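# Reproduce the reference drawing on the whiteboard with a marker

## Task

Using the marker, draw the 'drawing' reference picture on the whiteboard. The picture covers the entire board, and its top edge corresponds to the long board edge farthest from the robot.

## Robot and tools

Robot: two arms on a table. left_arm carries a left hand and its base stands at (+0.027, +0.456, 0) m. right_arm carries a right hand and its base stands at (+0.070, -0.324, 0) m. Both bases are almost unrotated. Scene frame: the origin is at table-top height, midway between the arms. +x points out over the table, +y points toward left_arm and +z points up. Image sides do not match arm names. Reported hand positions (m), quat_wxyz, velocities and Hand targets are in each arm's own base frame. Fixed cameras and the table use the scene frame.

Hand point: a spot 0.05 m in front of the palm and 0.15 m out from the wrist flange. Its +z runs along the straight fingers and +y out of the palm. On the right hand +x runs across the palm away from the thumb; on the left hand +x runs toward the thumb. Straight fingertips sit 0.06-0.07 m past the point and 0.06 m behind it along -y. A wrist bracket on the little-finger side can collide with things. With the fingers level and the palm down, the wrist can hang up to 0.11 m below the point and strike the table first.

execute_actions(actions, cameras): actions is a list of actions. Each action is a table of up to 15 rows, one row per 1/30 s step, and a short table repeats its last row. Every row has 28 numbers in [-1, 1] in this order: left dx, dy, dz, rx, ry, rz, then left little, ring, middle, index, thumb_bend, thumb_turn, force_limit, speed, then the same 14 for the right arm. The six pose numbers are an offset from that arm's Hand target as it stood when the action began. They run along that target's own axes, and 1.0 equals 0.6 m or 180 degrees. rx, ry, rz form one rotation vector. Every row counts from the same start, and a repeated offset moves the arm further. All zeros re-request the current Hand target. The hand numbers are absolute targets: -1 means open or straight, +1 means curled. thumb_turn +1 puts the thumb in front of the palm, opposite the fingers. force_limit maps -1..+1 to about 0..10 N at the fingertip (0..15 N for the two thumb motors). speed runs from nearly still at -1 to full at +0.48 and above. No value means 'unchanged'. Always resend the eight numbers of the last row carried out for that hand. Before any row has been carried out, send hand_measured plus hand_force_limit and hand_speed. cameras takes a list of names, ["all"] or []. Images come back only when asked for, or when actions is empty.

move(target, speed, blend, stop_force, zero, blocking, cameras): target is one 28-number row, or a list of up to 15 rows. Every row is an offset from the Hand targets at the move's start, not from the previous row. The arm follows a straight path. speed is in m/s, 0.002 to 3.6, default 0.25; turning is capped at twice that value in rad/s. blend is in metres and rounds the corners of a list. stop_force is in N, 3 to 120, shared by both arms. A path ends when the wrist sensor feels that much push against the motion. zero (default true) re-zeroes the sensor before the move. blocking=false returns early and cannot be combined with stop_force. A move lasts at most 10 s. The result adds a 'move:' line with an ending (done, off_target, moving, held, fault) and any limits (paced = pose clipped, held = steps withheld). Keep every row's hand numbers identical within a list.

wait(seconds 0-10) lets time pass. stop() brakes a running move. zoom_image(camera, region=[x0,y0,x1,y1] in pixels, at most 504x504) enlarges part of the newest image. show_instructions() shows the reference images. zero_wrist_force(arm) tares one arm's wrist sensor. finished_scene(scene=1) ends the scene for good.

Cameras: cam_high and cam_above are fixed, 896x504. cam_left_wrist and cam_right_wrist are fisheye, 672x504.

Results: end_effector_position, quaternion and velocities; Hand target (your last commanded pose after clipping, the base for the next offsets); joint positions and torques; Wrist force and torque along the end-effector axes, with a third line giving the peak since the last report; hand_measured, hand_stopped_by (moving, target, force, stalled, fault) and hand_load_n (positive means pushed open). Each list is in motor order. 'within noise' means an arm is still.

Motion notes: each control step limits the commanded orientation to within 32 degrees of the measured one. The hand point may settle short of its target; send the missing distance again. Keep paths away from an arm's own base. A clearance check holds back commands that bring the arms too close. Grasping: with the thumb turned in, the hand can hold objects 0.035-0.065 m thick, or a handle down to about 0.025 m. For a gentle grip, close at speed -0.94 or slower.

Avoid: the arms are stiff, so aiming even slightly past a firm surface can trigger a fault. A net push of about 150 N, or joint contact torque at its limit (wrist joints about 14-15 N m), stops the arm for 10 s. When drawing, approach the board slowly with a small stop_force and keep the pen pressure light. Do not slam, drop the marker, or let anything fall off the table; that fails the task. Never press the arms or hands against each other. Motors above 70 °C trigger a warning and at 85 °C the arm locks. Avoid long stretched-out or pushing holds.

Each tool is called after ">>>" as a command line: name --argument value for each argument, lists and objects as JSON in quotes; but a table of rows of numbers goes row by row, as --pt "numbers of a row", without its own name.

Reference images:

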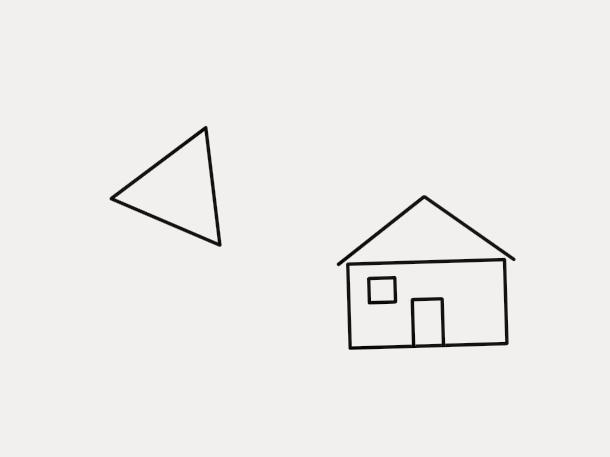

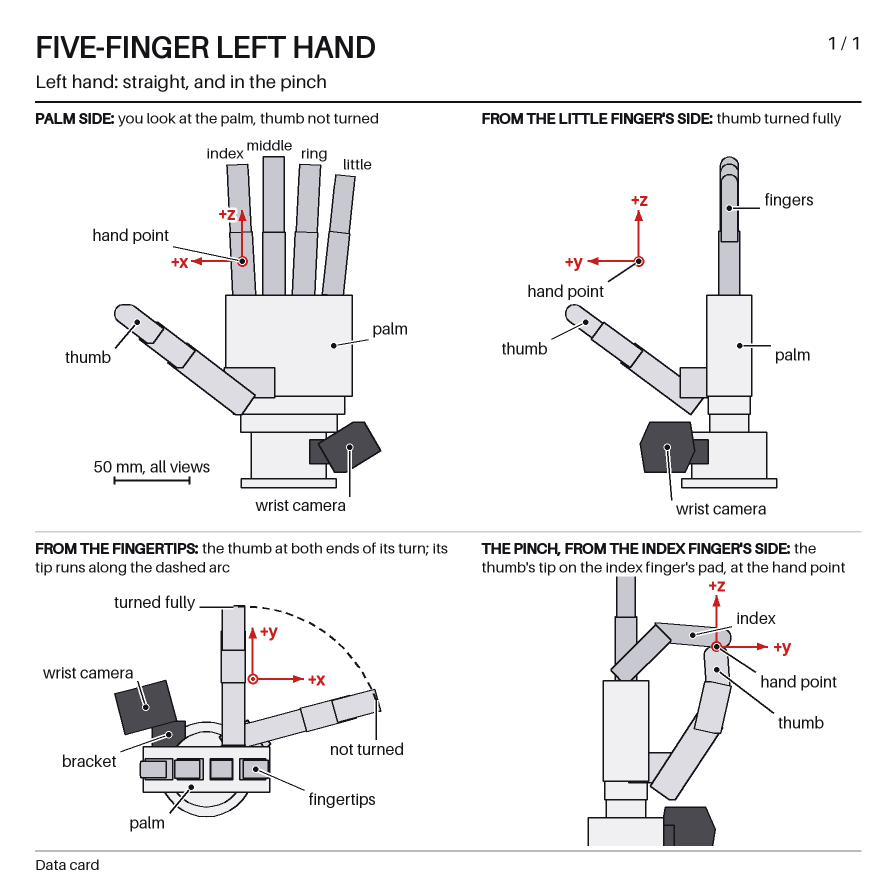

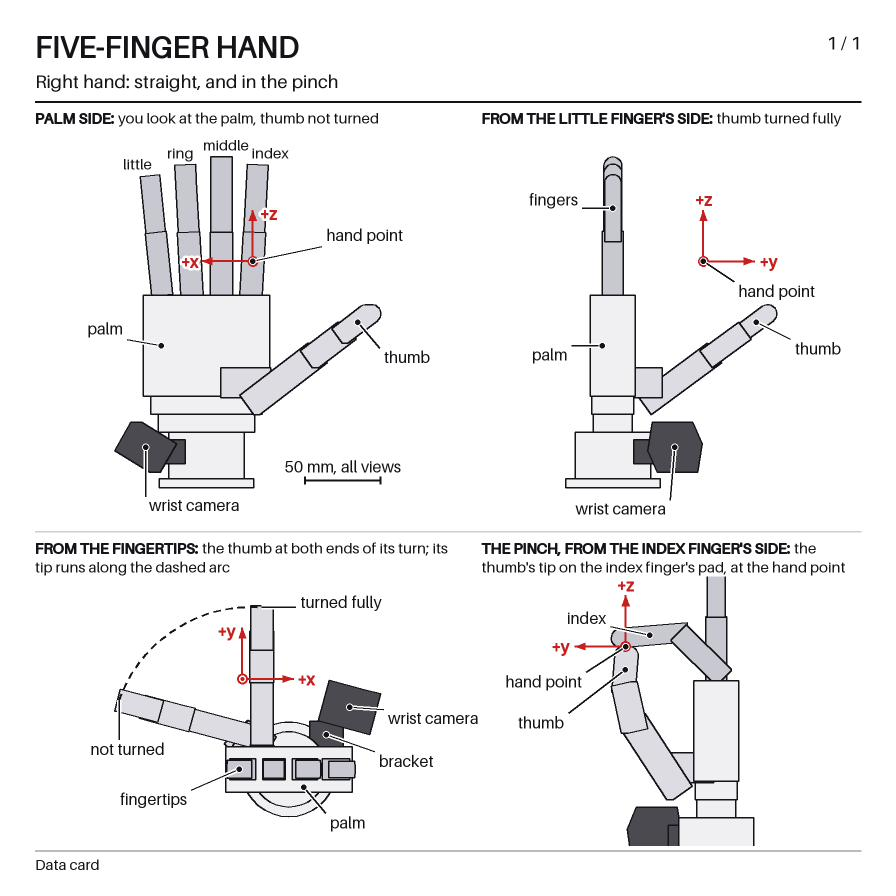

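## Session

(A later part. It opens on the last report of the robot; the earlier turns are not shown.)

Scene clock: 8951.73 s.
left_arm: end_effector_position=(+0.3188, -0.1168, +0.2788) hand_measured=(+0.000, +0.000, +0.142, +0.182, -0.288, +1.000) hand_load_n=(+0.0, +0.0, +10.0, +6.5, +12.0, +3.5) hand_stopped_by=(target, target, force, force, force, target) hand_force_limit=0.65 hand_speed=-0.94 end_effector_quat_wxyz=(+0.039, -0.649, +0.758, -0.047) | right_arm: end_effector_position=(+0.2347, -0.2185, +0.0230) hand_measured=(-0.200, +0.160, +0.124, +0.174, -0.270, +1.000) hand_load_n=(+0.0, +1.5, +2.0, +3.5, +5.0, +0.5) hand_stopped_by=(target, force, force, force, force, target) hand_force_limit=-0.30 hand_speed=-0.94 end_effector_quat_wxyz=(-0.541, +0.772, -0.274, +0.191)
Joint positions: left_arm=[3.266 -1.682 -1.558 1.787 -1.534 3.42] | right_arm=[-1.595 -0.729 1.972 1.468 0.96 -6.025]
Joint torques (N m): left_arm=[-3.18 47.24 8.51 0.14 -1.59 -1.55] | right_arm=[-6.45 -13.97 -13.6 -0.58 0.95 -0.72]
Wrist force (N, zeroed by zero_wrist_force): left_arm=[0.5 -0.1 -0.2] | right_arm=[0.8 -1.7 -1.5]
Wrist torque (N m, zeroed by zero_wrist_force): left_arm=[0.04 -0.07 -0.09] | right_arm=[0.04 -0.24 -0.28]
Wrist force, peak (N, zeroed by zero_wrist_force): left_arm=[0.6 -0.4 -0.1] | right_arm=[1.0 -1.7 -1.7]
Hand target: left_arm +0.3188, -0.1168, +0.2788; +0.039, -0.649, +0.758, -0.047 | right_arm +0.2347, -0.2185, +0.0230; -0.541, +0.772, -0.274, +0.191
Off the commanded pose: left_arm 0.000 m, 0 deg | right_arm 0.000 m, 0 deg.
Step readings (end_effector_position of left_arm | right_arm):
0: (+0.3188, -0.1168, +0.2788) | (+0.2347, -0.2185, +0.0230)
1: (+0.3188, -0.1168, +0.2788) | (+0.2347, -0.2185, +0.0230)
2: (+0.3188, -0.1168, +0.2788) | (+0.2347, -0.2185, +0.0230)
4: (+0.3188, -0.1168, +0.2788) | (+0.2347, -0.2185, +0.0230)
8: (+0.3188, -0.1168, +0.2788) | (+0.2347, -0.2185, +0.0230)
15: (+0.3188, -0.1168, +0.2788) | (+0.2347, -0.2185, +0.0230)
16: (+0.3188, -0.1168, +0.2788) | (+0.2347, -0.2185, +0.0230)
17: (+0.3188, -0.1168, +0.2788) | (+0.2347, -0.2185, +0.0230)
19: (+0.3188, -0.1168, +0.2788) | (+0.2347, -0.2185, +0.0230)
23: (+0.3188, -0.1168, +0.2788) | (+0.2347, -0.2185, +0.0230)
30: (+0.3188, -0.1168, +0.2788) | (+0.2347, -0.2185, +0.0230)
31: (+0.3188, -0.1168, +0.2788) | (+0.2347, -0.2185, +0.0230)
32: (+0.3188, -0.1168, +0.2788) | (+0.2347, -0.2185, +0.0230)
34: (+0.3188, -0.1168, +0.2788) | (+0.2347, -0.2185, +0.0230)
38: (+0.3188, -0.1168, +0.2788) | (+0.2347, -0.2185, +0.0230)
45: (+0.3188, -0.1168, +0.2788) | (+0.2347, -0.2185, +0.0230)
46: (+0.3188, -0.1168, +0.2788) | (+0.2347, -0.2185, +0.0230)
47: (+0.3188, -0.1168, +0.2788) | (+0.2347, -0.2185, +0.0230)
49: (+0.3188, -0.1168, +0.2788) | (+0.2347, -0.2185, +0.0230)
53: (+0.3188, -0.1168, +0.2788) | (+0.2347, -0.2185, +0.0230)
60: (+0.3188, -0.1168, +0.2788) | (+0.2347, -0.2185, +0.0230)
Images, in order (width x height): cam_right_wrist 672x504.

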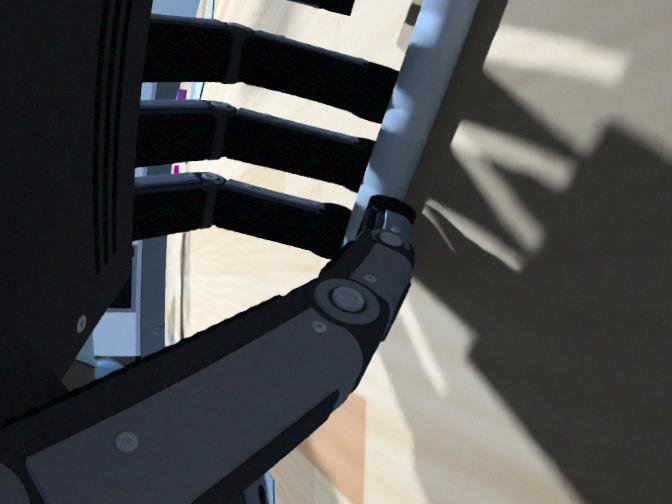

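>>> execute_actions --actions '[[[0,0,0,0,0,0,0.0,0.0,0.31,0.35,0.04,1,0.65,-0.94,0,0,0,0,0,0,-0.2,0.32,0.26,0.32,-0.08,1,-0.25,-0.94]],[[0,0,0,0,0,0,0.0,0.0,0.31,0.35,0.04,1,0.65,-0.94,0,0,0,0,0,0,-0.2,0.32,0.26,0.34,-0.08,1,-0.15,-0.94]],[[0,0,0,0,0,0,0.0,0.0,0.31,0.35,0.04,1,0.65,-0.94,0,0,0,0,0,0,-0.2,0.32,0.26,0.34,-0.06,1,-0.05,-0.94]],[[0,0,0,0,0,0,0.0,0.0,0.31,0.35,0.04,1,0.65,-0.94,0,0,0,0,0,0,-0.2,0.32,0.28,0.36,-0.06,1,0.05,-0.94]],[[0,0,0,0,0,0,0.0,0.0,0.31,0.35,0.04,1,0.65,-0.94,0,0,0,0,0,0,-0.2,0.32,0.28,0.36,-0.06,1,0.05,-0.94]]]' --cameras '["cam_right_wrist"]'

Scene clock: 8964.60 s.
left_arm: end_effector_position=(+0.3188, -0.1168, +0.2788) hand_measured=(+0.000, +0.000, +0.142, +0.182, -0.288, +1.000) hand_load_n=(+0.0, +0.0, +10.0, +6.5, +11.5, +3.5) hand_stopped_by=(target, target, force, force, force, target) hand_force_limit=0.65 hand_speed=-0.94 end_effector_quat_wxyz=(+0.039, -0.649, +0.758, -0.047) | right_arm: end_effector_position=(+0.2347, -0.2185, +0.0230) hand_measured=(-0.200, +0.182, +0.138, +0.182, -0.272, +1.000) hand_load_n=(+0.0, +3.0, +5.0, +4.5, +9.0, +1.5) hand_stopped_by=(target, force, force, force, force, target) hand_force_limit=0.05 hand_speed=-0.94 end_effector_quat_wxyz=(-0.541, +0.772, -0.274, +0.191)
Joint positions: left_arm=[3.266 -1.682 -1.558 1.787 -1.534 3.42] | right_arm=[-1.595 -0.729 1.972 1.468 0.96 -6.025]
Joint torques (N m): left_arm=[-3.33 47.16 8.01 0.05 -1.58 -1.57] | right_arm=[-6.27 -13.18 -12.7 -0.47 1.05 -1.05]
Wrist force (N, zeroed by zero_wrist_force): left_arm=[0.3 -0.3 -0.3] | right_arm=[1.1 -1.7 -1.6]
Wrist torque (N m, zeroed by zero_wrist_force): left_arm=[0.03 -0.05 -0.10] | right_arm=[0.06 -0.28 -0.26]
Wrist force, peak (N, zeroed by zero_wrist_force): left_arm=[0.6 -0.3 0.1] | right_arm=[0.9 -1.8 -2.0]
Hand target: left_arm +0.3188, -0.1168, +0.2788; +0.039, -0.649, +0.758, -0.047 | right_arm +0.2347, -0.2185, +0.0230; -0.541, +0.772, -0.274, +0.191
Off the commanded pose: left_arm 0.000 m, 0 deg | right_arm 0.000 m, 0 deg.
Step readings (end_effector_position of left_arm | right_arm):
0: (+0.3188, -0.1168, +0.2788) | (+0.2347, -0.2185, +0.0230)
1: (+0.3188, -0.1168, +0.2788) | (+0.2347, -0.2185, +0.0230)
2: (+0.3188, -0.1168, +0.2788) | (+0.2347, -0.2185, +0.0230)
4: (+0.3188, -0.1168, +0.2788) | (+0.2347, -0.2185, +0.0230)
8: (+0.3188, -0.1168, +0.2788) | (+0.2347, -0.2185, +0.0230)
15: (+0.3188, -0.1168, +0.2788) | (+0.2347, -0.2185, +0.0230)
16: (+0.3188, -0.1168, +0.2788) | (+0.2347, -0.2185, +0.0230)
17: (+0.3188, -0.1168, +0.2788) | (+0.2347, -0.2185, +0.0230)
19: (+0.3188, -0.1168, +0.2788) | (+0.2347, -0.2185, +0.0230)
23: (+0.3188, -0.1168, +0.2788) | (+0.2347, -0.2185, +0.0230)
30: (+0.3188, -0.1168, +0.2788) | (+0.2347, -0.2185, +0.0230)
31: (+0.3188, -0.1168, +0.2788) | (+0.2347, -0.2185, +0.0230)
32: (+0.3188, -0.1168, +0.2788) | (+0.2347, -0.2185, +0.0230)
34: (+0.3188, -0.1168, +0.2788) | (+0.2347, -0.2185, +0.0230)
38: (+0.3188, -0.1168, +0.2788) | (+0.2347, -0.2185, +0.0230)
45: (+0.3188, -0.1168, +0.2788) | (+0.2347, -0.2185, +0.0230)
46: (+0.3188, -0.1168, +0.2788) | (+0.2347, -0.2185, +0.0230)
47: (+0.3188, -0.1168, +0.2788) | (+0.2347, -0.2185, +0.0230)
49: (+0.3188, -0.1168, +0.2788) | (+0.2347, -0.2185, +0.0230)
53: (+0.3188, -0.1168, +0.2788) | (+0.2347, -0.2185, +0.0230)
60: (+0.3188, -0.1168, +0.2788) | (+0.2347, -0.2185, +0.0230)
61: (+0.3188, -0.1168, +0.2788) | (+0.2347, -0.2185, +0.0230)
62: (+0.3188, -0.1168, +0.2788) | (+0.2347, -0.2185, +0.0230)
64: (+0.3188, -0.1168, +0.2788) | (+0.2347, -0.2185, +0.0230)
68: (+0.3188, -0.1168, +0.2788) | (+0.2347, -0.2185, +0.0230)
75: (+0.3188, -0.1168, +0.2788) | (+0.2347, -0.2185, +0.0230)
Images, in order (width x height): cam_right_wrist 672x504.

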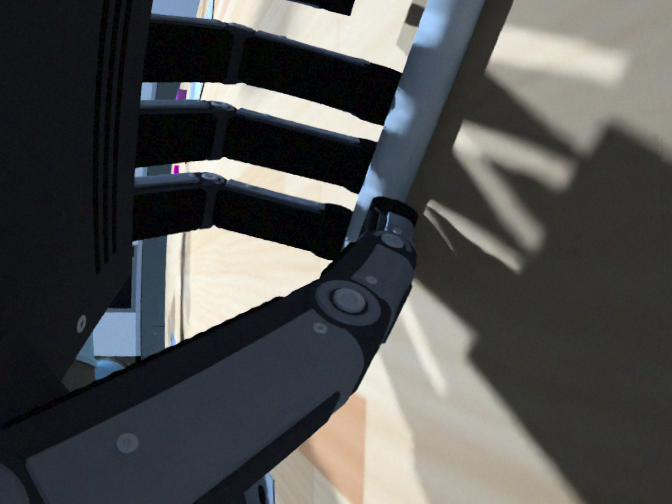

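>>> execute_actions --actions '[[[0,0,0,0,0,0,0.0,0.0,0.31,0.35,0.04,1,0.65,-0.94,0,0,0,0,0,0,-0.2,0.32,0.28,0.40,-0.06,1,0.2,-0.94]],[[0,0,0,0,0,0,0.0,0.0,0.31,0.35,0.04,1,0.65,-0.94,0,0,0,0,0,0,-0.2,0.32,0.28,0.40,-0.06,1,0.2,-0.94]]]' --cameras '["cam_right_wrist"]'

Scene clock: 8974.03 s.
left_arm: end_effector_position=(+0.3188, -0.1168, +0.2788) hand_measured=(+0.000, +0.000, +0.142, +0.182, -0.288, +1.000) hand_load_n=(+0.0, +0.0, +10.0, +6.5, +11.5, +3.5) hand_stopped_by=(target, target, force, force, force, target) hand_force_limit=0.65 hand_speed=-0.94 end_effector_quat_wxyz=(+0.039, -0.649, +0.758, -0.047) | right_arm: end_effector_position=(+0.2347, -0.2185, +0.0230) hand_measured=(-0.200, +0.182, +0.138, +0.192, -0.272, +1.000) hand_load_n=(+0.0, +3.0, +4.5, +6.5, +10.5, +1.0) hand_stopped_by=(target, force, force, force, force, target) hand_force_limit=0.20 hand_speed=-0.94 end_effector_quat_wxyz=(-0.541, +0.772, -0.274, +0.191)
Joint positions: left_arm=[3.266 -1.682 -1.558 1.787 -1.534 3.42] | right_arm=[-1.595 -0.729 1.972 1.468 0.96 -6.025]
Joint torques (N m): left_arm=[-3.48 47.21 8.09 0.12 -1.57 -1.51] | right_arm=[-6.76 -13.45 -12.85 -0.18 1 -1.05]
Wrist force (N, zeroed by zero_wrist_force): left_arm=[0.3 -0.2 -0.1] | right_arm=[0.8 -2.3 -2.1]
Wrist torque (N m, zeroed by zero_wrist_force): left_arm=[0.01 -0.04 -0.10] | right_arm=[0.06 -0.23 -0.27]
Wrist force, peak (N, zeroed by zero_wrist_force): left_arm=[0.7 -0.4 -0.1] | right_arm=[1.1 -2.4 -2.2]
Hand target: left_arm +0.3188, -0.1168, +0.2788; +0.039, -0.649, +0.758, -0.047 | right_arm +0.2347, -0.2185, +0.0230; -0.541, +0.772, -0.274, +0.191
Off the commanded pose: left_arm 0.000 m, 0 deg | right_arm 0.000 m, 0 deg.
Step readings (end_effector_position of left_arm | right_arm):
0: (+0.3188, -0.1168, +0.2788) | (+0.2347, -0.2185, +0.0230)
1: (+0.3188, -0.1168, +0.2788) | (+0.2347, -0.2185, +0.0230)
2: (+0.3188, -0.1168, +0.2788) | (+0.2347, -0.2185, +0.0230)
4: (+0.3188, -0.1168, +0.2788) | (+0.2347, -0.2185, +0.0230)
8: (+0.3188, -0.1168, +0.2788) | (+0.2347, -0.2185, +0.0230)
15: (+0.3188, -0.1168, +0.2788) | (+0.2347, -0.2185, +0.0230)
16: (+0.3188, -0.1168, +0.2788) | (+0.2347, -0.2185, +0.0230)
17: (+0.3188, -0.1168, +0.2788) | (+0.2347, -0.2185, +0.0230)
19: (+0.3188, -0.1168, +0.2788) | (+0.2347, -0.2185, +0.0230)
23: (+0.3188, -0.1168, +0.2788) | (+0.2347, -0.2185, +0.0230)
30: (+0.3188, -0.1168, +0.2788) | (+0.2347, -0.2185, +0.0230)
Images, in order (width x height): cam_right_wrist 672x504.

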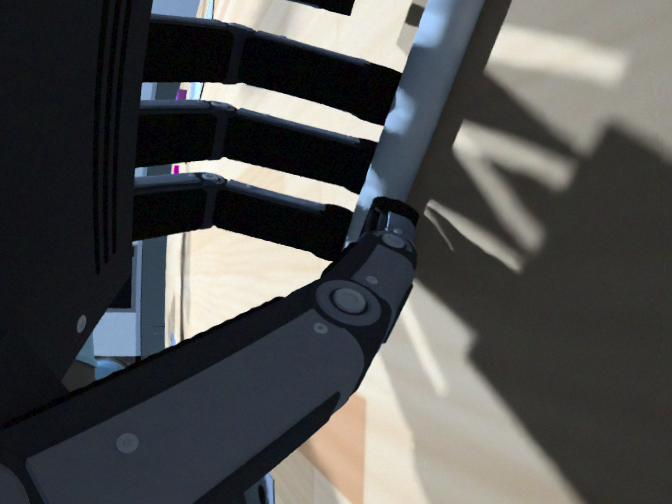

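>>> move --target '[0,0,0,0,0,0,0.0,0.0,0.31,0.35,0.04,1,0.65,-0.94,0,-0.0235,-0.00855,0,0,0,-0.2,0.32,0.28,0.40,-0.06,1,0.2,-0.94]' --speed 0.02 --cameras '["cam_right_wrist"]'

Scene clock: 8979.63 s.
left_arm: end_effector_position=(+0.3188, -0.1168, +0.2788) hand_measured=(+0.000, +0.000, +0.142, +0.182, -0.288, +1.000) hand_load_n=(+0.0, +0.0, +10.0, +6.5, +12.0, +3.0) hand_stopped_by=(target, target, force, force, force, target) hand_force_limit=0.65 hand_speed=-0.94 end_effector_quat_wxyz=(+0.039, -0.649, +0.758, -0.047) | right_arm: end_effector_position=(+0.2347, -0.2185, +0.0379) hand_measured=(-0.200, +0.182, +0.138, +0.192, -0.272, +1.000) hand_load_n=(+0.0, +3.0, +4.0, +6.5, +10.5, +1.0) hand_stopped_by=(target, force, force, force, force, target) hand_force_limit=0.20 hand_speed=-0.94 end_effector_quat_wxyz=(-0.541, +0.772, -0.274, +0.191)
Joint positions: left_arm=[3.266 -1.682 -1.558 1.787 -1.534 3.42] | right_arm=[-1.595 -0.765 1.98 1.497 0.96 -6.025]
Joint torques (N m): left_arm=[-3.32 47.33 8.31 0.16 -1.58 -1.57] | right_arm=[-4.56 -60.77 5.98 5.88 0.33 -0.44]
Wrist force (N, zeroed by zero_wrist_force): left_arm=[0.3 -0.3 0.1] | right_arm=[0.9 -1.5 -1.6]
Wrist torque (N m, zeroed by zero_wrist_force): left_arm=[0.00 -0.05 -0.09] | right_arm=[0.08 -0.23 -0.27]
Wrist force, peak (N, zeroed by zero_wrist_force): left_arm=[0.6 -0.3 -0.2] | right_arm=[1.0 -2.4 -2.1]
Hand target: left_arm +0.3188, -0.1168, +0.2788; +0.039, -0.649, +0.758, -0.047 | right_arm +0.2347, -0.2185, +0.0380; -0.541, +0.772, -0.274, +0.191
Off the commanded pose: left_arm 0.000 m, 0 deg | right_arm 0.000 m, 0 deg.
move: done
Images, in order (width x height): cam_right_wrist 672x504.

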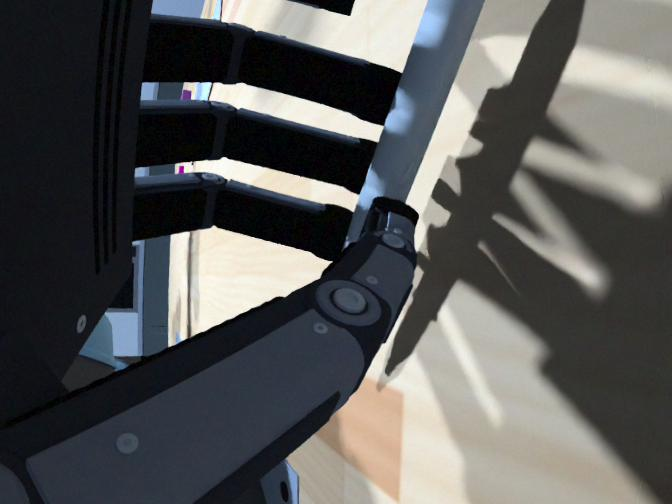

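>>> move --pt "0 0 0 0 0 0 0.0 0.0 0.31 0.35 0.04 1 0.65 -0.94 0 -0.2538 -0.0923 0 0 0 -0.2 0.32 0.28 0.40 -0.06 1 0.2 -0.94" --pt "0 0 0 0 0 0 0.0 0.0 0.31 0.35 0.04 1 0.65 -0.94 -0.1939 -0.6889 0.4697 0 0 0 -0.2 0.32 0.28 0.40 -0.06 1 0.2 -0.94" --speed 0.15 --blend '[0.03,0]' --cameras '["cam_right_wrist","cam_high"]'

Scene clock: 9006.90 s.
left_arm: end_effector_position=(+0.3188, -0.1168, +0.2788) hand_measured=(+0.000, +0.000, +0.142, +0.182, -0.288, +1.000) hand_load_n=(+0.0, +0.0, +10.0, +6.5, +12.0, +3.5) hand_stopped_by=(target, target, force, force, force, target) hand_force_limit=0.65 hand_speed=-0.94 end_effector_quat_wxyz=(+0.039, -0.649, +0.758, -0.047) | right_arm: end_effector_position=(+0.4000, +0.1702, +0.3302) hand_measured=(-0.200, +0.182, +0.138, +0.192, -0.272, +1.000) hand_load_n=(+0.0, +3.0, +4.5, +6.5, +10.5, +1.0) hand_stopped_by=(target, force, force, force, force, target) hand_force_limit=0.20 hand_speed=-0.94 end_effector_quat_wxyz=(-0.541, +0.772, -0.274, +0.191)
Joint positions: left_arm=[3.266 -1.682 -1.558 1.787 -1.534 3.42] | right_arm=[-0.534 -1.654 1.851 0.992 0.377 -4.304]
Joint torques (N m): left_arm=[-3.05 47.01 8.12 0.18 -1.52 -1.55] | right_arm=[6.48 -30.6 -31.66 -1.2 0.91 1.76]
Wrist force (N, zeroed by zero_wrist_force): left_arm=[0.4 -0.1 -0.1] | right_arm=[0.4 -1.4 -1.7]
Wrist torque (N m, zeroed by zero_wrist_force): left_arm=[0.03 -0.05 -0.09] | right_arm=[0.10 -0.15 -0.28]
Wrist force, peak (N, zeroed by zero_wrist_force): left_arm=[0.6 -0.3 -0.2] | right_arm=[0.6 -1.5 -2.6]
Hand target: left_arm +0.3188, -0.1168, +0.2788; +0.039, -0.649, +0.758, -0.047 | right_arm +0.4000, +0.1702, +0.3302; -0.541, +0.772, -0.274, +0.191
Off the commanded pose: left_arm 0.000 m, 0 deg | right_arm 0.000 m, 0 deg.
move: done
Images, in order (width x height): cam_high 896x504, cam_right_wrist 672x504.

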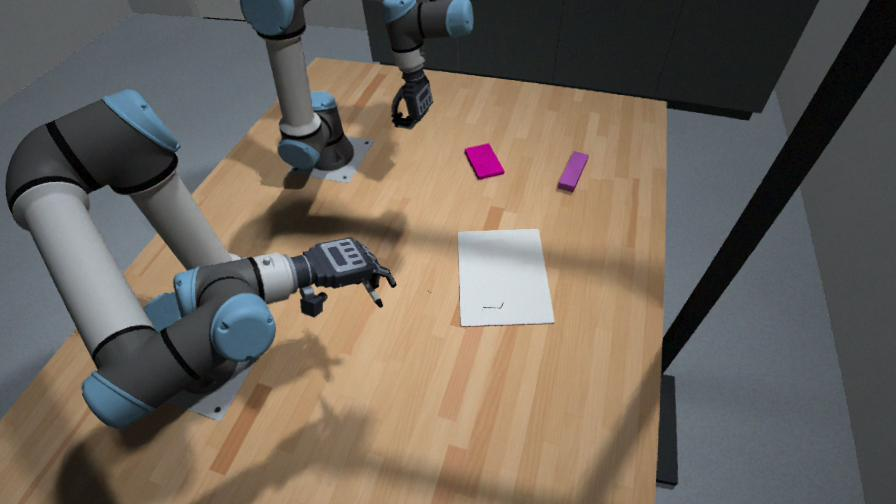

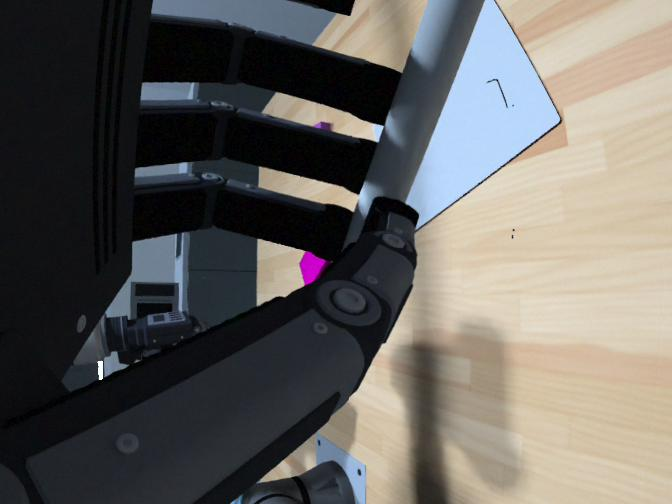

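>>> move --target '[0,0,0,0,0,0,0.0,0.0,0.31,0.35,0.04,1,0.65,-0.94,-0.1033,-0.0418,0.2613,0.0481,0.1252,-0.4848,-0.2,0.32,0.28,0.40,-0.06,1,0.2,-0.94]' --speed 0.22 --cameras '["cam_right_wrist","cam_high"]'

Scene clock: 9038.47 s.
left_arm: end_effector_position=(+0.3188, -0.1168, +0.2788) hand_measured=(+0.000, +0.000, +0.142, +0.182, -0.288, +1.000) hand_load_n=(+0.0, +0.5, +10.0, +6.5, +12.0, +3.5) hand_stopped_by=(target, target, force, force, force, target) hand_force_limit=0.65 hand_speed=-0.94 end_effector_quat_wxyz=(+0.039, -0.649, +0.758, -0.047) | right_arm: end_effector_position=(+0.4499, +0.3303, +0.3002) hand_measured=(-0.200, +0.182, +0.138, +0.192, -0.272, +1.000) hand_load_n=(+0.0, +2.5, +4.5, +6.5, +10.0, +1.0) hand_stopped_by=(target, force, force, force, force, target) hand_force_limit=0.20 hand_speed=-0.94 end_effector_quat_wxyz=(-0.254, +0.660, +0.253, +0.660)
Joint positions: left_arm=[3.266 -1.682 -1.558 1.787 -1.534 3.42] | right_arm=[0.296 -1.782 2.167 -0.386 1.133 -4.712]
Joint torques (N m): left_arm=[-3.53 47.79 8.21 0.16 -1.48 -1.56] | right_arm=[6.41 3.22 -4.02 -4.99 1.98 -1.62]
Wrist force (N, zeroed by zero_wrist_force): left_arm=[0.2 -0.1 0.0] | right_arm=[0.2 0.0 0.2]
Wrist torque (N m, zeroed by zero_wrist_force): left_arm=[0.03 -0.03 -0.11] | right_arm=[0.01 -0.05 0.03]
Wrist force, peak (N, zeroed by zero_wrist_force): left_arm=[0.6 -0.3 -0.3] | right_arm=[0.5 -1.3 -2.2]
Hand target: left_arm +0.3188, -0.1168, +0.2788; +0.039, -0.649, +0.758, -0.047 | right_arm +0.4499, +0.3303, +0.3002; -0.254, +0.660, +0.253, +0.660
Off the commanded pose: left_arm 0.000 m, 0 deg | right_arm 0.000 m, 0 deg.
move: done
Images, in order (width x height): cam_high 896x504, cam_right_wrist 672x504.

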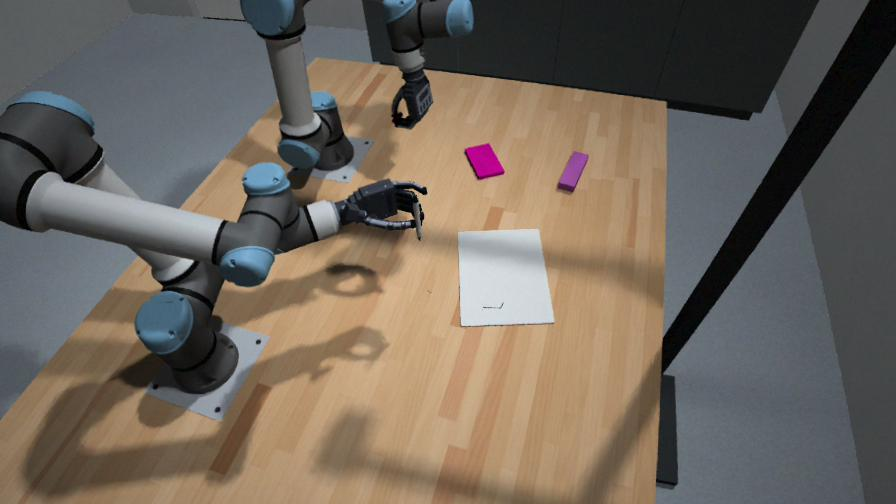

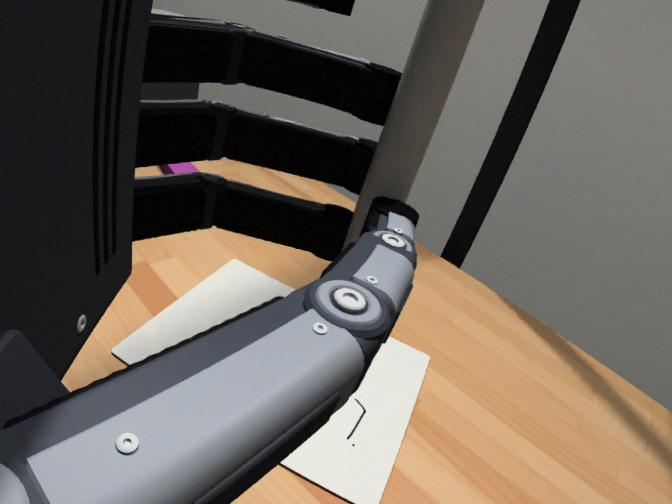

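>>> zoom_image --camera "cam_high" --region '[370, 170, 470, 260]'

Scaled by 5.040.

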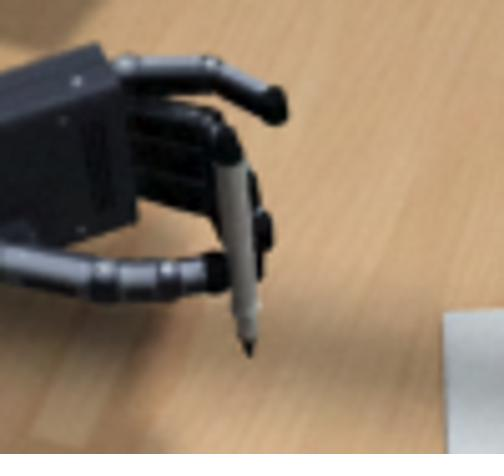

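>>> move --pt "0 0 0 0 0 0 0.0 0.0 0.31 0.35 0.04 1 0.65 -0.94 -0.3003 0.2128 0.2347 0 0 0 -0.2 0.32 0.28 0.40 -0.06 1 0.2 -0.94" --pt "0 0 0 0 0 0 0.0 0.0 0.31 0.35 0.04 1 0.65 -0.94 -0.3003 0.1533 0.2648 0 0 0 -0.2 0.32 0.28 0.40 -0.06 1 0.2 -0.94" --speed '[0.2,0.05]' --cameras '["cam_high","cam_above"]'

Scene clock: 9147.73 s.
left_arm: end_effector_position=(+0.3188, -0.1168, +0.2788) hand_measured=(+0.000, +0.000, +0.142, +0.182, -0.288, +1.000) hand_load_n=(+0.0, +0.0, +10.0, +6.5, +12.0, +3.5) hand_stopped_by=(target, target, force, force, force, target) hand_force_limit=0.65 hand_speed=-0.94 end_effector_quat_wxyz=(+0.039, -0.649, +0.758, -0.047) | right_arm: end_effector_position=(+0.6296, +0.3684, +0.1200) hand_measured=(-0.200, +0.182, +0.138, +0.192, -0.272, +1.000) hand_load_n=(+0.0, +3.0, +4.5, +6.5, +10.5, +1.0) hand_stopped_by=(target, force, force, force, force, target) hand_force_limit=0.20 hand_speed=-0.94 end_effector_quat_wxyz=(-0.254, +0.660, +0.253, +0.660)
Joint positions: left_arm=[3.266 -1.682 -1.558 1.787 -1.534 3.42] | right_arm=[0.261 -1.105 1.944 -0.839 1.098 -4.712]
Joint torques (N m): left_arm=[-3.52 47.29 8.45 0.06 -1.53 -1.51] | right_arm=[7.72 -12.82 -27.17 1.36 1.75 0.07]
Wrist force (N, zeroed by zero_wrist_force): left_arm=[0.4 -0.4 -0.4] | right_arm=[0.1 0.1 0.3]
Wrist torque (N m, zeroed by zero_wrist_force): left_arm=[0.01 -0.07 -0.09] | right_arm=[0.00 0.01 0.02]
Wrist force, peak (N, zeroed by zero_wrist_force): left_arm=[0.5 -0.4 -0.2] | right_arm=[-0.6 0.9 0.9]
Hand target: left_arm +0.3188, -0.1168, +0.2788; +0.039, -0.649, +0.758, -0.047 | right_arm +0.6296, +0.3684, +0.1200; -0.254, +0.660, +0.253, +0.660
Off the commanded pose: left_arm 0.000 m, 0 deg | right_arm 0.000 m, 0 deg.
move: done
Images, in order (width x height): cam_high 896x504, cam_above 896x504.

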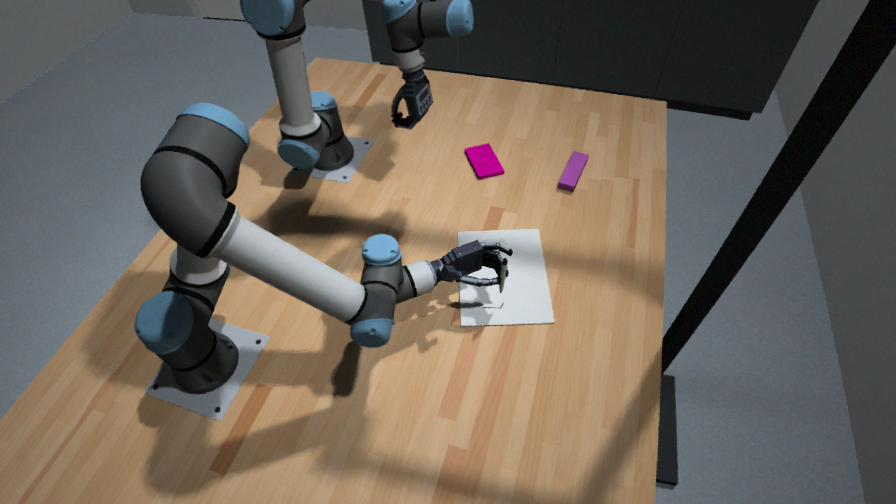

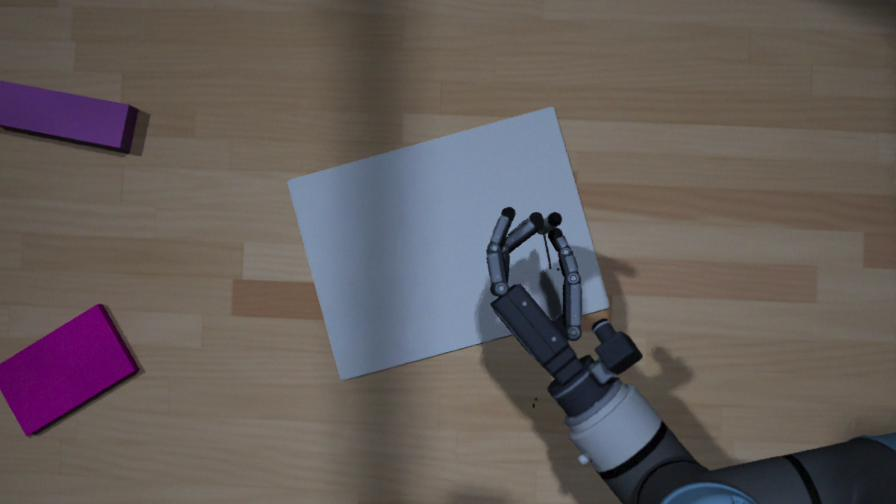

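>>> zoom_image --camera "cam_above" --region '[500, 190, 600, 290]'

>>> zoom_image --camera "cam_high" --region '[470, 240, 530, 320]'

Scaled by 5.040.

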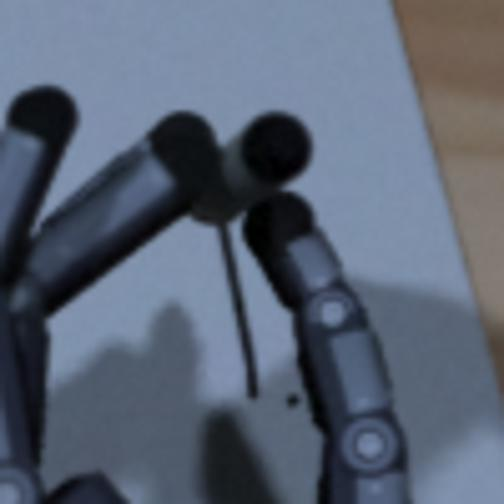

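Scaled by 6.300.

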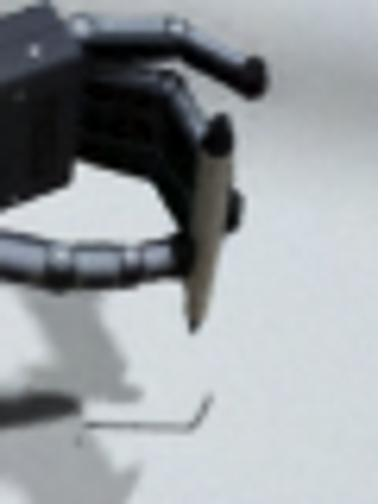

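>>> move --pt "0 0 0 0 0 0 0.0 0.0 0.31 0.35 0.04 1 0.65 -0.94 0 0.0372 -0.0188 0 0 0 -0.2 0.32 0.28 0.40 -0.06 1 0.2 -0.94" --pt "0 0 0 0 0 0 0.0 0.0 0.31 0.35 0.04 1 0.65 -0.94 -0.0667 0.0372 -0.0188 0 0 0 -0.2 0.32 0.28 0.40 -0.06 1 0.2 -0.94" --pt "0 0 0 0 0 0 0.0 0.0 0.31 0.35 0.04 1 0.65 -0.94 -0.0667 0.0074 -0.0038 0 0 0 -0.2 0.32 0.28 0.40 -0.06 1 0.2 -0.94" --speed 0.05 --cameras '["cam_high","cam_above"]'

>>> zoom_image --camera "cam_above" --region '[510, 190, 580, 260]'

>>> zoom_image --camera "cam_high" --region '[470, 260, 530, 320]'

Scene clock: 9225.00 s.
left_arm: end_effector_position=(+0.3188, -0.1168, +0.2788) hand_measured=(+0.000, +0.000, +0.142, +0.182, -0.288, +1.000) hand_load_n=(+0.0, +0.0, +10.0, +6.5, +11.5, +3.5) hand_stopped_by=(target, target, force, force, force, target) hand_force_limit=0.65 hand_speed=-0.94 end_effector_quat_wxyz=(+0.039, -0.649, +0.758, -0.047) | right_arm: end_effector_position=(+0.6309, +0.3635, +0.0800) hand_measured=(-0.200, +0.182, +0.138, +0.192, -0.272, +1.000) hand_load_n=(+0.0, +3.0, +4.0, +6.5, +10.5, +1.0) hand_stopped_by=(target, force, force, force, force, target) hand_force_limit=0.20 hand_speed=-0.94 end_effector_quat_wxyz=(-0.254, +0.660, +0.253, +0.660)
Joint positions: left_arm=[3.266 -1.682 -1.558 1.787 -1.534 3.42] | right_arm=[0.25 -1.028 1.966 -0.937 1.087 -4.712]
Joint torques (N m): left_arm=[-3.87 47.25 8.12 0.14 -1.54 -1.51] | right_arm=[6.73 -12.76 -25.67 1.33 1.77 0.37]
Wrist force (N, zeroed by zero_wrist_force): left_arm=[0.3 -0.3 0.1] | right_arm=[0.3 0.2 0.3]
Wrist torque (N m, zeroed by zero_wrist_force): left_arm=[0.00 -0.04 -0.09] | right_arm=[0.02 -0.04 0.03]
Wrist force, peak (N, zeroed by zero_wrist_force): left_arm=[0.6 -0.4 0.0] | right_arm=[0.2 -0.9 0.8]
Hand target: left_arm +0.3188, -0.1168, +0.2788; +0.039, -0.649, +0.758, -0.047 | right_arm +0.6308, +0.3636, +0.0800; -0.254, +0.660, +0.253, +0.660
Off the commanded pose: left_arm 0.000 m, 0 deg | right_arm 0.000 m, 0 deg.
move: done
Images, in order (width x height): cam_high 896x504, cam_above 896x504.

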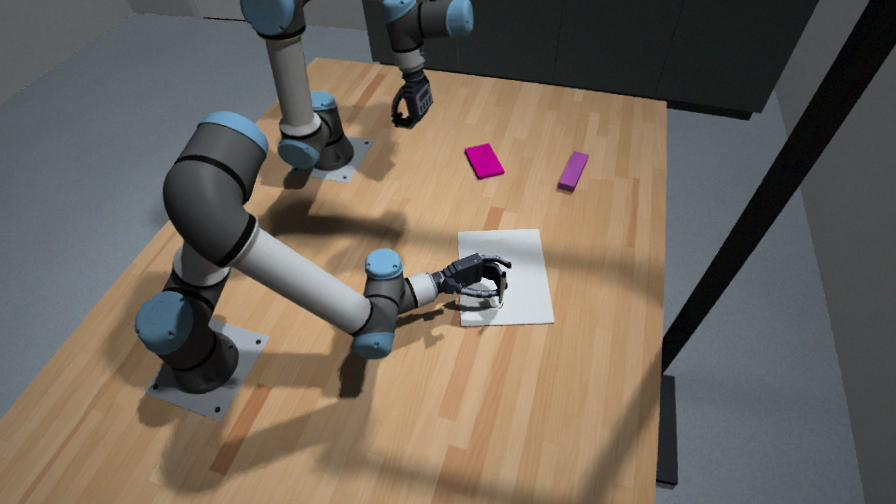

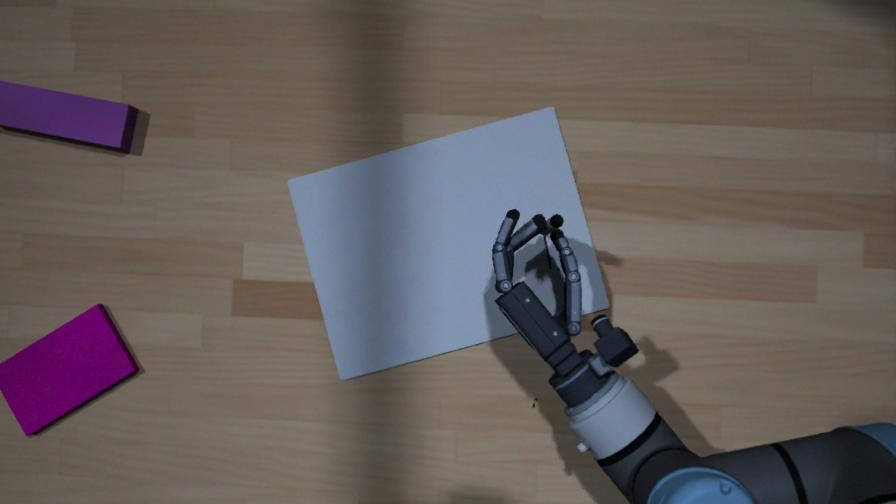

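Scaled by 7.200.

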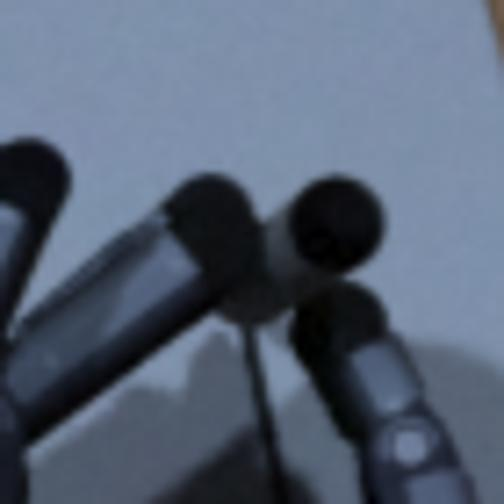

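Scaled by 8.400.

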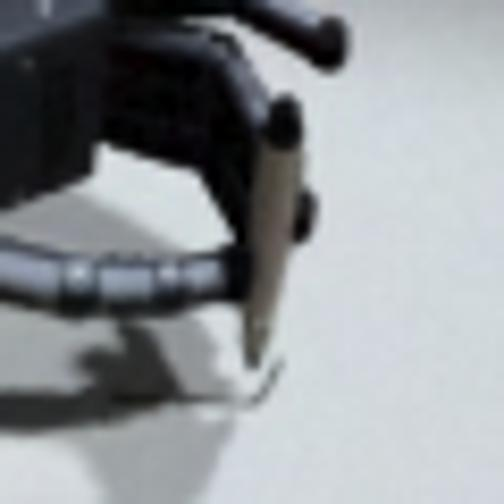

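>>> move --target '[0,0,0,0,0,0,0.0,0.0,0.31,0.35,0.04,1,0.65,-0.94,-0.01,-0.00445,0.00412,0,0,0,-0.2,0.32,0.28,0.40,-0.06,1,0.2,-0.94]' --speed 0.02

>>> zero_wrist_force --arm "right_arm"

>>> move --target '[0,0,0,0,0,0,0.0,0.0,0.31,0.35,0.04,1,0.65,-0.94,-0.03,0,0,0,0,0,-0.2,0.32,0.28,0.40,-0.06,1,0.2,-0.94]' --speed 0.005 --stop_force 3

Scene clock: 9251.83 s.
left_arm: end_effector_position=(+0.3188, -0.1168, +0.2788) hand_measured=(+0.000, +0.000, +0.142, +0.182, -0.288, +1.000) hand_load_n=(+0.0, +0.0, +10.0, +6.5, +12.0, +3.5) hand_stopped_by=(target, target, force, force, force, target) hand_force_limit=0.65 hand_speed=-0.94 end_effector_quat_wxyz=(+0.039, -0.649, +0.758, -0.047) | right_arm: end_effector_position=(+0.6309, +0.3672, +0.0741) hand_measured=(-0.200, +0.182, +0.138, +0.192, -0.272, +1.000) hand_load_n=(+0.0, +3.0, +4.0, +6.5, +10.5, +1.5) hand_stopped_by=(target, force, force, force, force, target) hand_force_limit=0.20 hand_speed=-0.94 end_effector_quat_wxyz=(-0.254, +0.660, +0.253, +0.660)
Joint positions: left_arm=[3.266 -1.682 -1.558 1.787 -1.534 3.42] | right_arm=[0.257 -1.013 1.961 -0.948 1.095 -4.712]
Joint torques (N m): left_arm=[-3.55 47.16 8.4 0.14 -1.58 -1.62] | right_arm=[7.15 -12.7 -24.93 -4.75 1.92 -0.89]
Wrist force (N, zeroed by zero_wrist_force): left_arm=[0.3 -0.4 0.0] | right_arm=[0.1 0.1 0.3]
Wrist torque (N m, zeroed by zero_wrist_force): left_arm=[0.00 -0.04 -0.09] | right_arm=[0.01 0.00 0.01]
Wrist force, peak (N, zeroed by zero_wrist_force): left_arm=[0.7 -0.2 0.0] | right_arm=[0.6 0.2 0.2]
Hand target: left_arm +0.3188, -0.1168, +0.2788; +0.039, -0.649, +0.758, -0.047 | right_arm +0.6309, +0.3672, +0.0740; -0.254, +0.660, +0.253, +0.660
Off the commanded pose: left_arm 0.000 m, 0 deg | right_arm 0.000 m, 0 deg.
move: done

Wrist force sensor zeroed.

Scene clock: 9254.73 s.
left_arm: end_effector_position=(+0.3188, -0.1168, +0.2788) hand_measured=(+0.000, +0.000, +0.142, +0.182, -0.288, +1.000) hand_load_n=(+0.5, +0.0, +10.0, +6.5, +12.0, +3.5) hand_stopped_by=(target, target, force, force, force, target) hand_force_limit=0.65 hand_speed=-0.94 end_effector_quat_wxyz=(+0.039, -0.649, +0.758, -0.047) | right_arm: end_effector_position=(+0.6309, +0.3672, +0.0663) hand_measured=(-0.200, +0.182, +0.138, +0.192, -0.272, +1.000) hand_load_n=(+0.0, +3.5, +4.5, +6.5, +10.5, +0.5) hand_stopped_by=(target, force, force, force, force, target) hand_force_limit=0.20 hand_speed=-0.94 end_effector_quat_wxyz=(-0.254, +0.660, +0.253, +0.660)
Joint positions: left_arm=[3.266 -1.682 -1.558 1.787 -1.534 3.42] | right_arm=[0.258 -0.997 1.963 -0.967 1.095 -4.712]
Joint torques (N m): left_arm=[-3.58 47.33 8.18 0.12 -1.55 -1.57] | right_arm=[7.44 -56.19 -10.45 1.73 1.87 -0.71]
Wrist force (N, zeroed by zero_wrist_force): left_arm=[0.3 -0.1 0.0] | right_arm=[3.6 -0.5 -0.5]
Wrist torque (N m, zeroed by zero_wrist_force): left_arm=[0.02 -0.05 -0.10] | right_arm=[-0.01 0.01 -0.03]
Wrist force, peak (N, zeroed by zero_wrist_force): left_arm=[0.6 -0.5 0.2] | right_arm=[4.8 -0.5 -0.3]
Hand target: left_arm +0.3188, -0.1168, +0.2788; +0.039, -0.649, +0.758, -0.047 | right_arm +0.6309, +0.3672, +0.0663; -0.254, +0.660, +0.253, +0.660 (not the last commanded pose)
Off the commanded pose: left_arm 0.000 m, 0 deg | right_arm 0.010 m, 0 deg.
move: contact (right_arm)

>>> move --pt "0 0 0 0 0 0 0.0 0.0 0.31 0.35 0.04 1 0.65 -0.94 0.0011 0 0 0 0 0 -0.2 0.32 0.28 0.40 -0.06 1 0.2 -0.94" --pt "0 0 0 0 0 0 0.0 0.0 0.31 0.35 0.04 1 0.65 -0.94 0.0011 -0.0226 0.01074 0 0 0 -0.2 0.32 0.28 0.40 -0.06 1 0.2 -0.94" --speed 0.02 --cameras '["cam_high","cam_above"]'

>>> zoom_image --camera "cam_high" --region '[470, 260, 530, 320]'

Scene clock: 9269.40 s.
left_arm: end_effector_position=(+0.3188, -0.1168, +0.2788) hand_measured=(+0.000, +0.000, +0.142, +0.182, -0.288, +1.000) hand_load_n=(+0.0, +0.0, +10.0, +6.5, +11.5, +3.5) hand_stopped_by=(target, target, force, force, force, target) hand_force_limit=0.65 hand_speed=-0.94 end_effector_quat_wxyz=(+0.039, -0.649, +0.758, -0.047) | right_arm: end_effector_position=(+0.6266, +0.3816, +0.0669) hand_measured=(-0.200, +0.182, +0.138, +0.192, -0.272, +1.000) hand_load_n=(+0.0, +3.0, +4.5, +6.5, +10.5, +1.0) hand_stopped_by=(target, force, force, force, force, target) hand_force_limit=0.20 hand_speed=-0.94 end_effector_quat_wxyz=(-0.254, +0.660, +0.253, +0.660)
Joint positions: left_arm=[3.266 -1.682 -1.558 1.787 -1.534 3.42] | right_arm=[0.29 -0.992 1.951 -0.959 1.128 -4.712]
Joint torques (N m): left_arm=[-3.8 46.78 8.04 0.15 -1.59 -1.51] | right_arm=[6.75 -12.76 -25.24 1.62 1.75 -0.63]
Wrist force (N, zeroed by zero_wrist_force): left_arm=[0.4 -0.1 -0.1] | right_arm=[0.5 0.2 -0.2]
Wrist torque (N m, zeroed by zero_wrist_force): left_arm=[0.03 -0.06 -0.09] | right_arm=[0.02 0.03 -0.04]
Wrist force, peak (N, zeroed by zero_wrist_force): left_arm=[0.7 -0.2 0.0] | right_arm=[3.9 -0.5 -0.4]
Hand target: left_arm +0.3188, -0.1168, +0.2788; +0.039, -0.649, +0.758, -0.047 | right_arm +0.6266, +0.3816, +0.0669; -0.254, +0.660, +0.253, +0.660
Off the commanded pose: left_arm 0.000 m, 0 deg | right_arm 0.000 m, 0 deg.
move: done
Images, in order (width x height): cam_high 896x504, cam_above 896x504.

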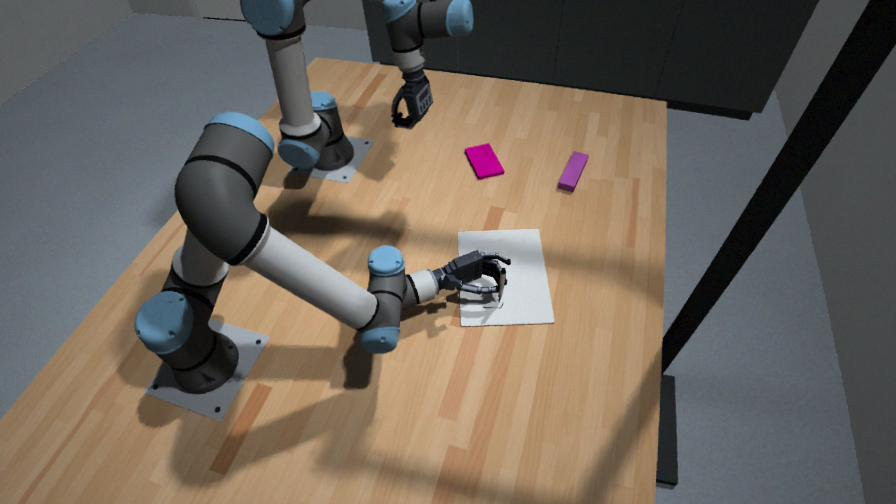

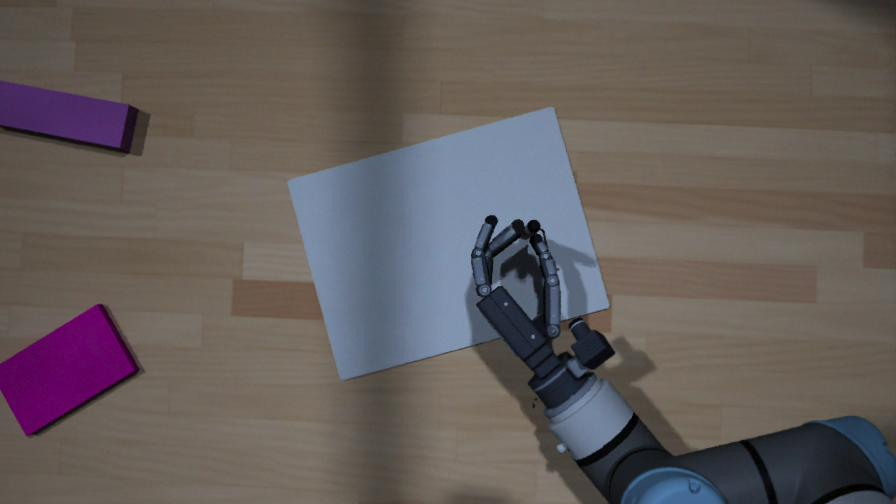

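Scaled by 8.400.

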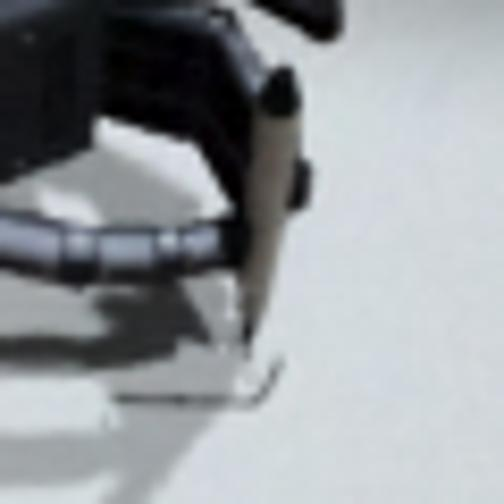

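>>> zoom_image --camera "cam_above" --region '[500, 210, 560, 270]'

Scaled by 8.400.

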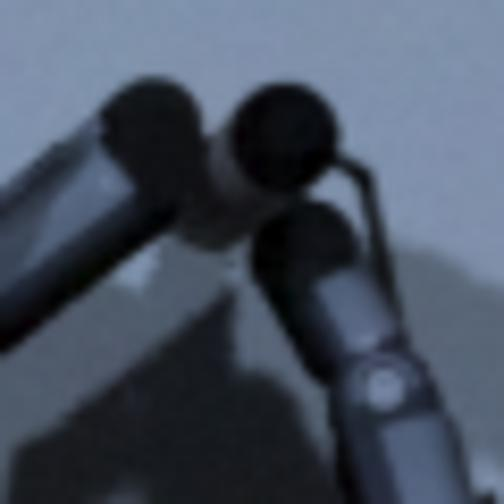

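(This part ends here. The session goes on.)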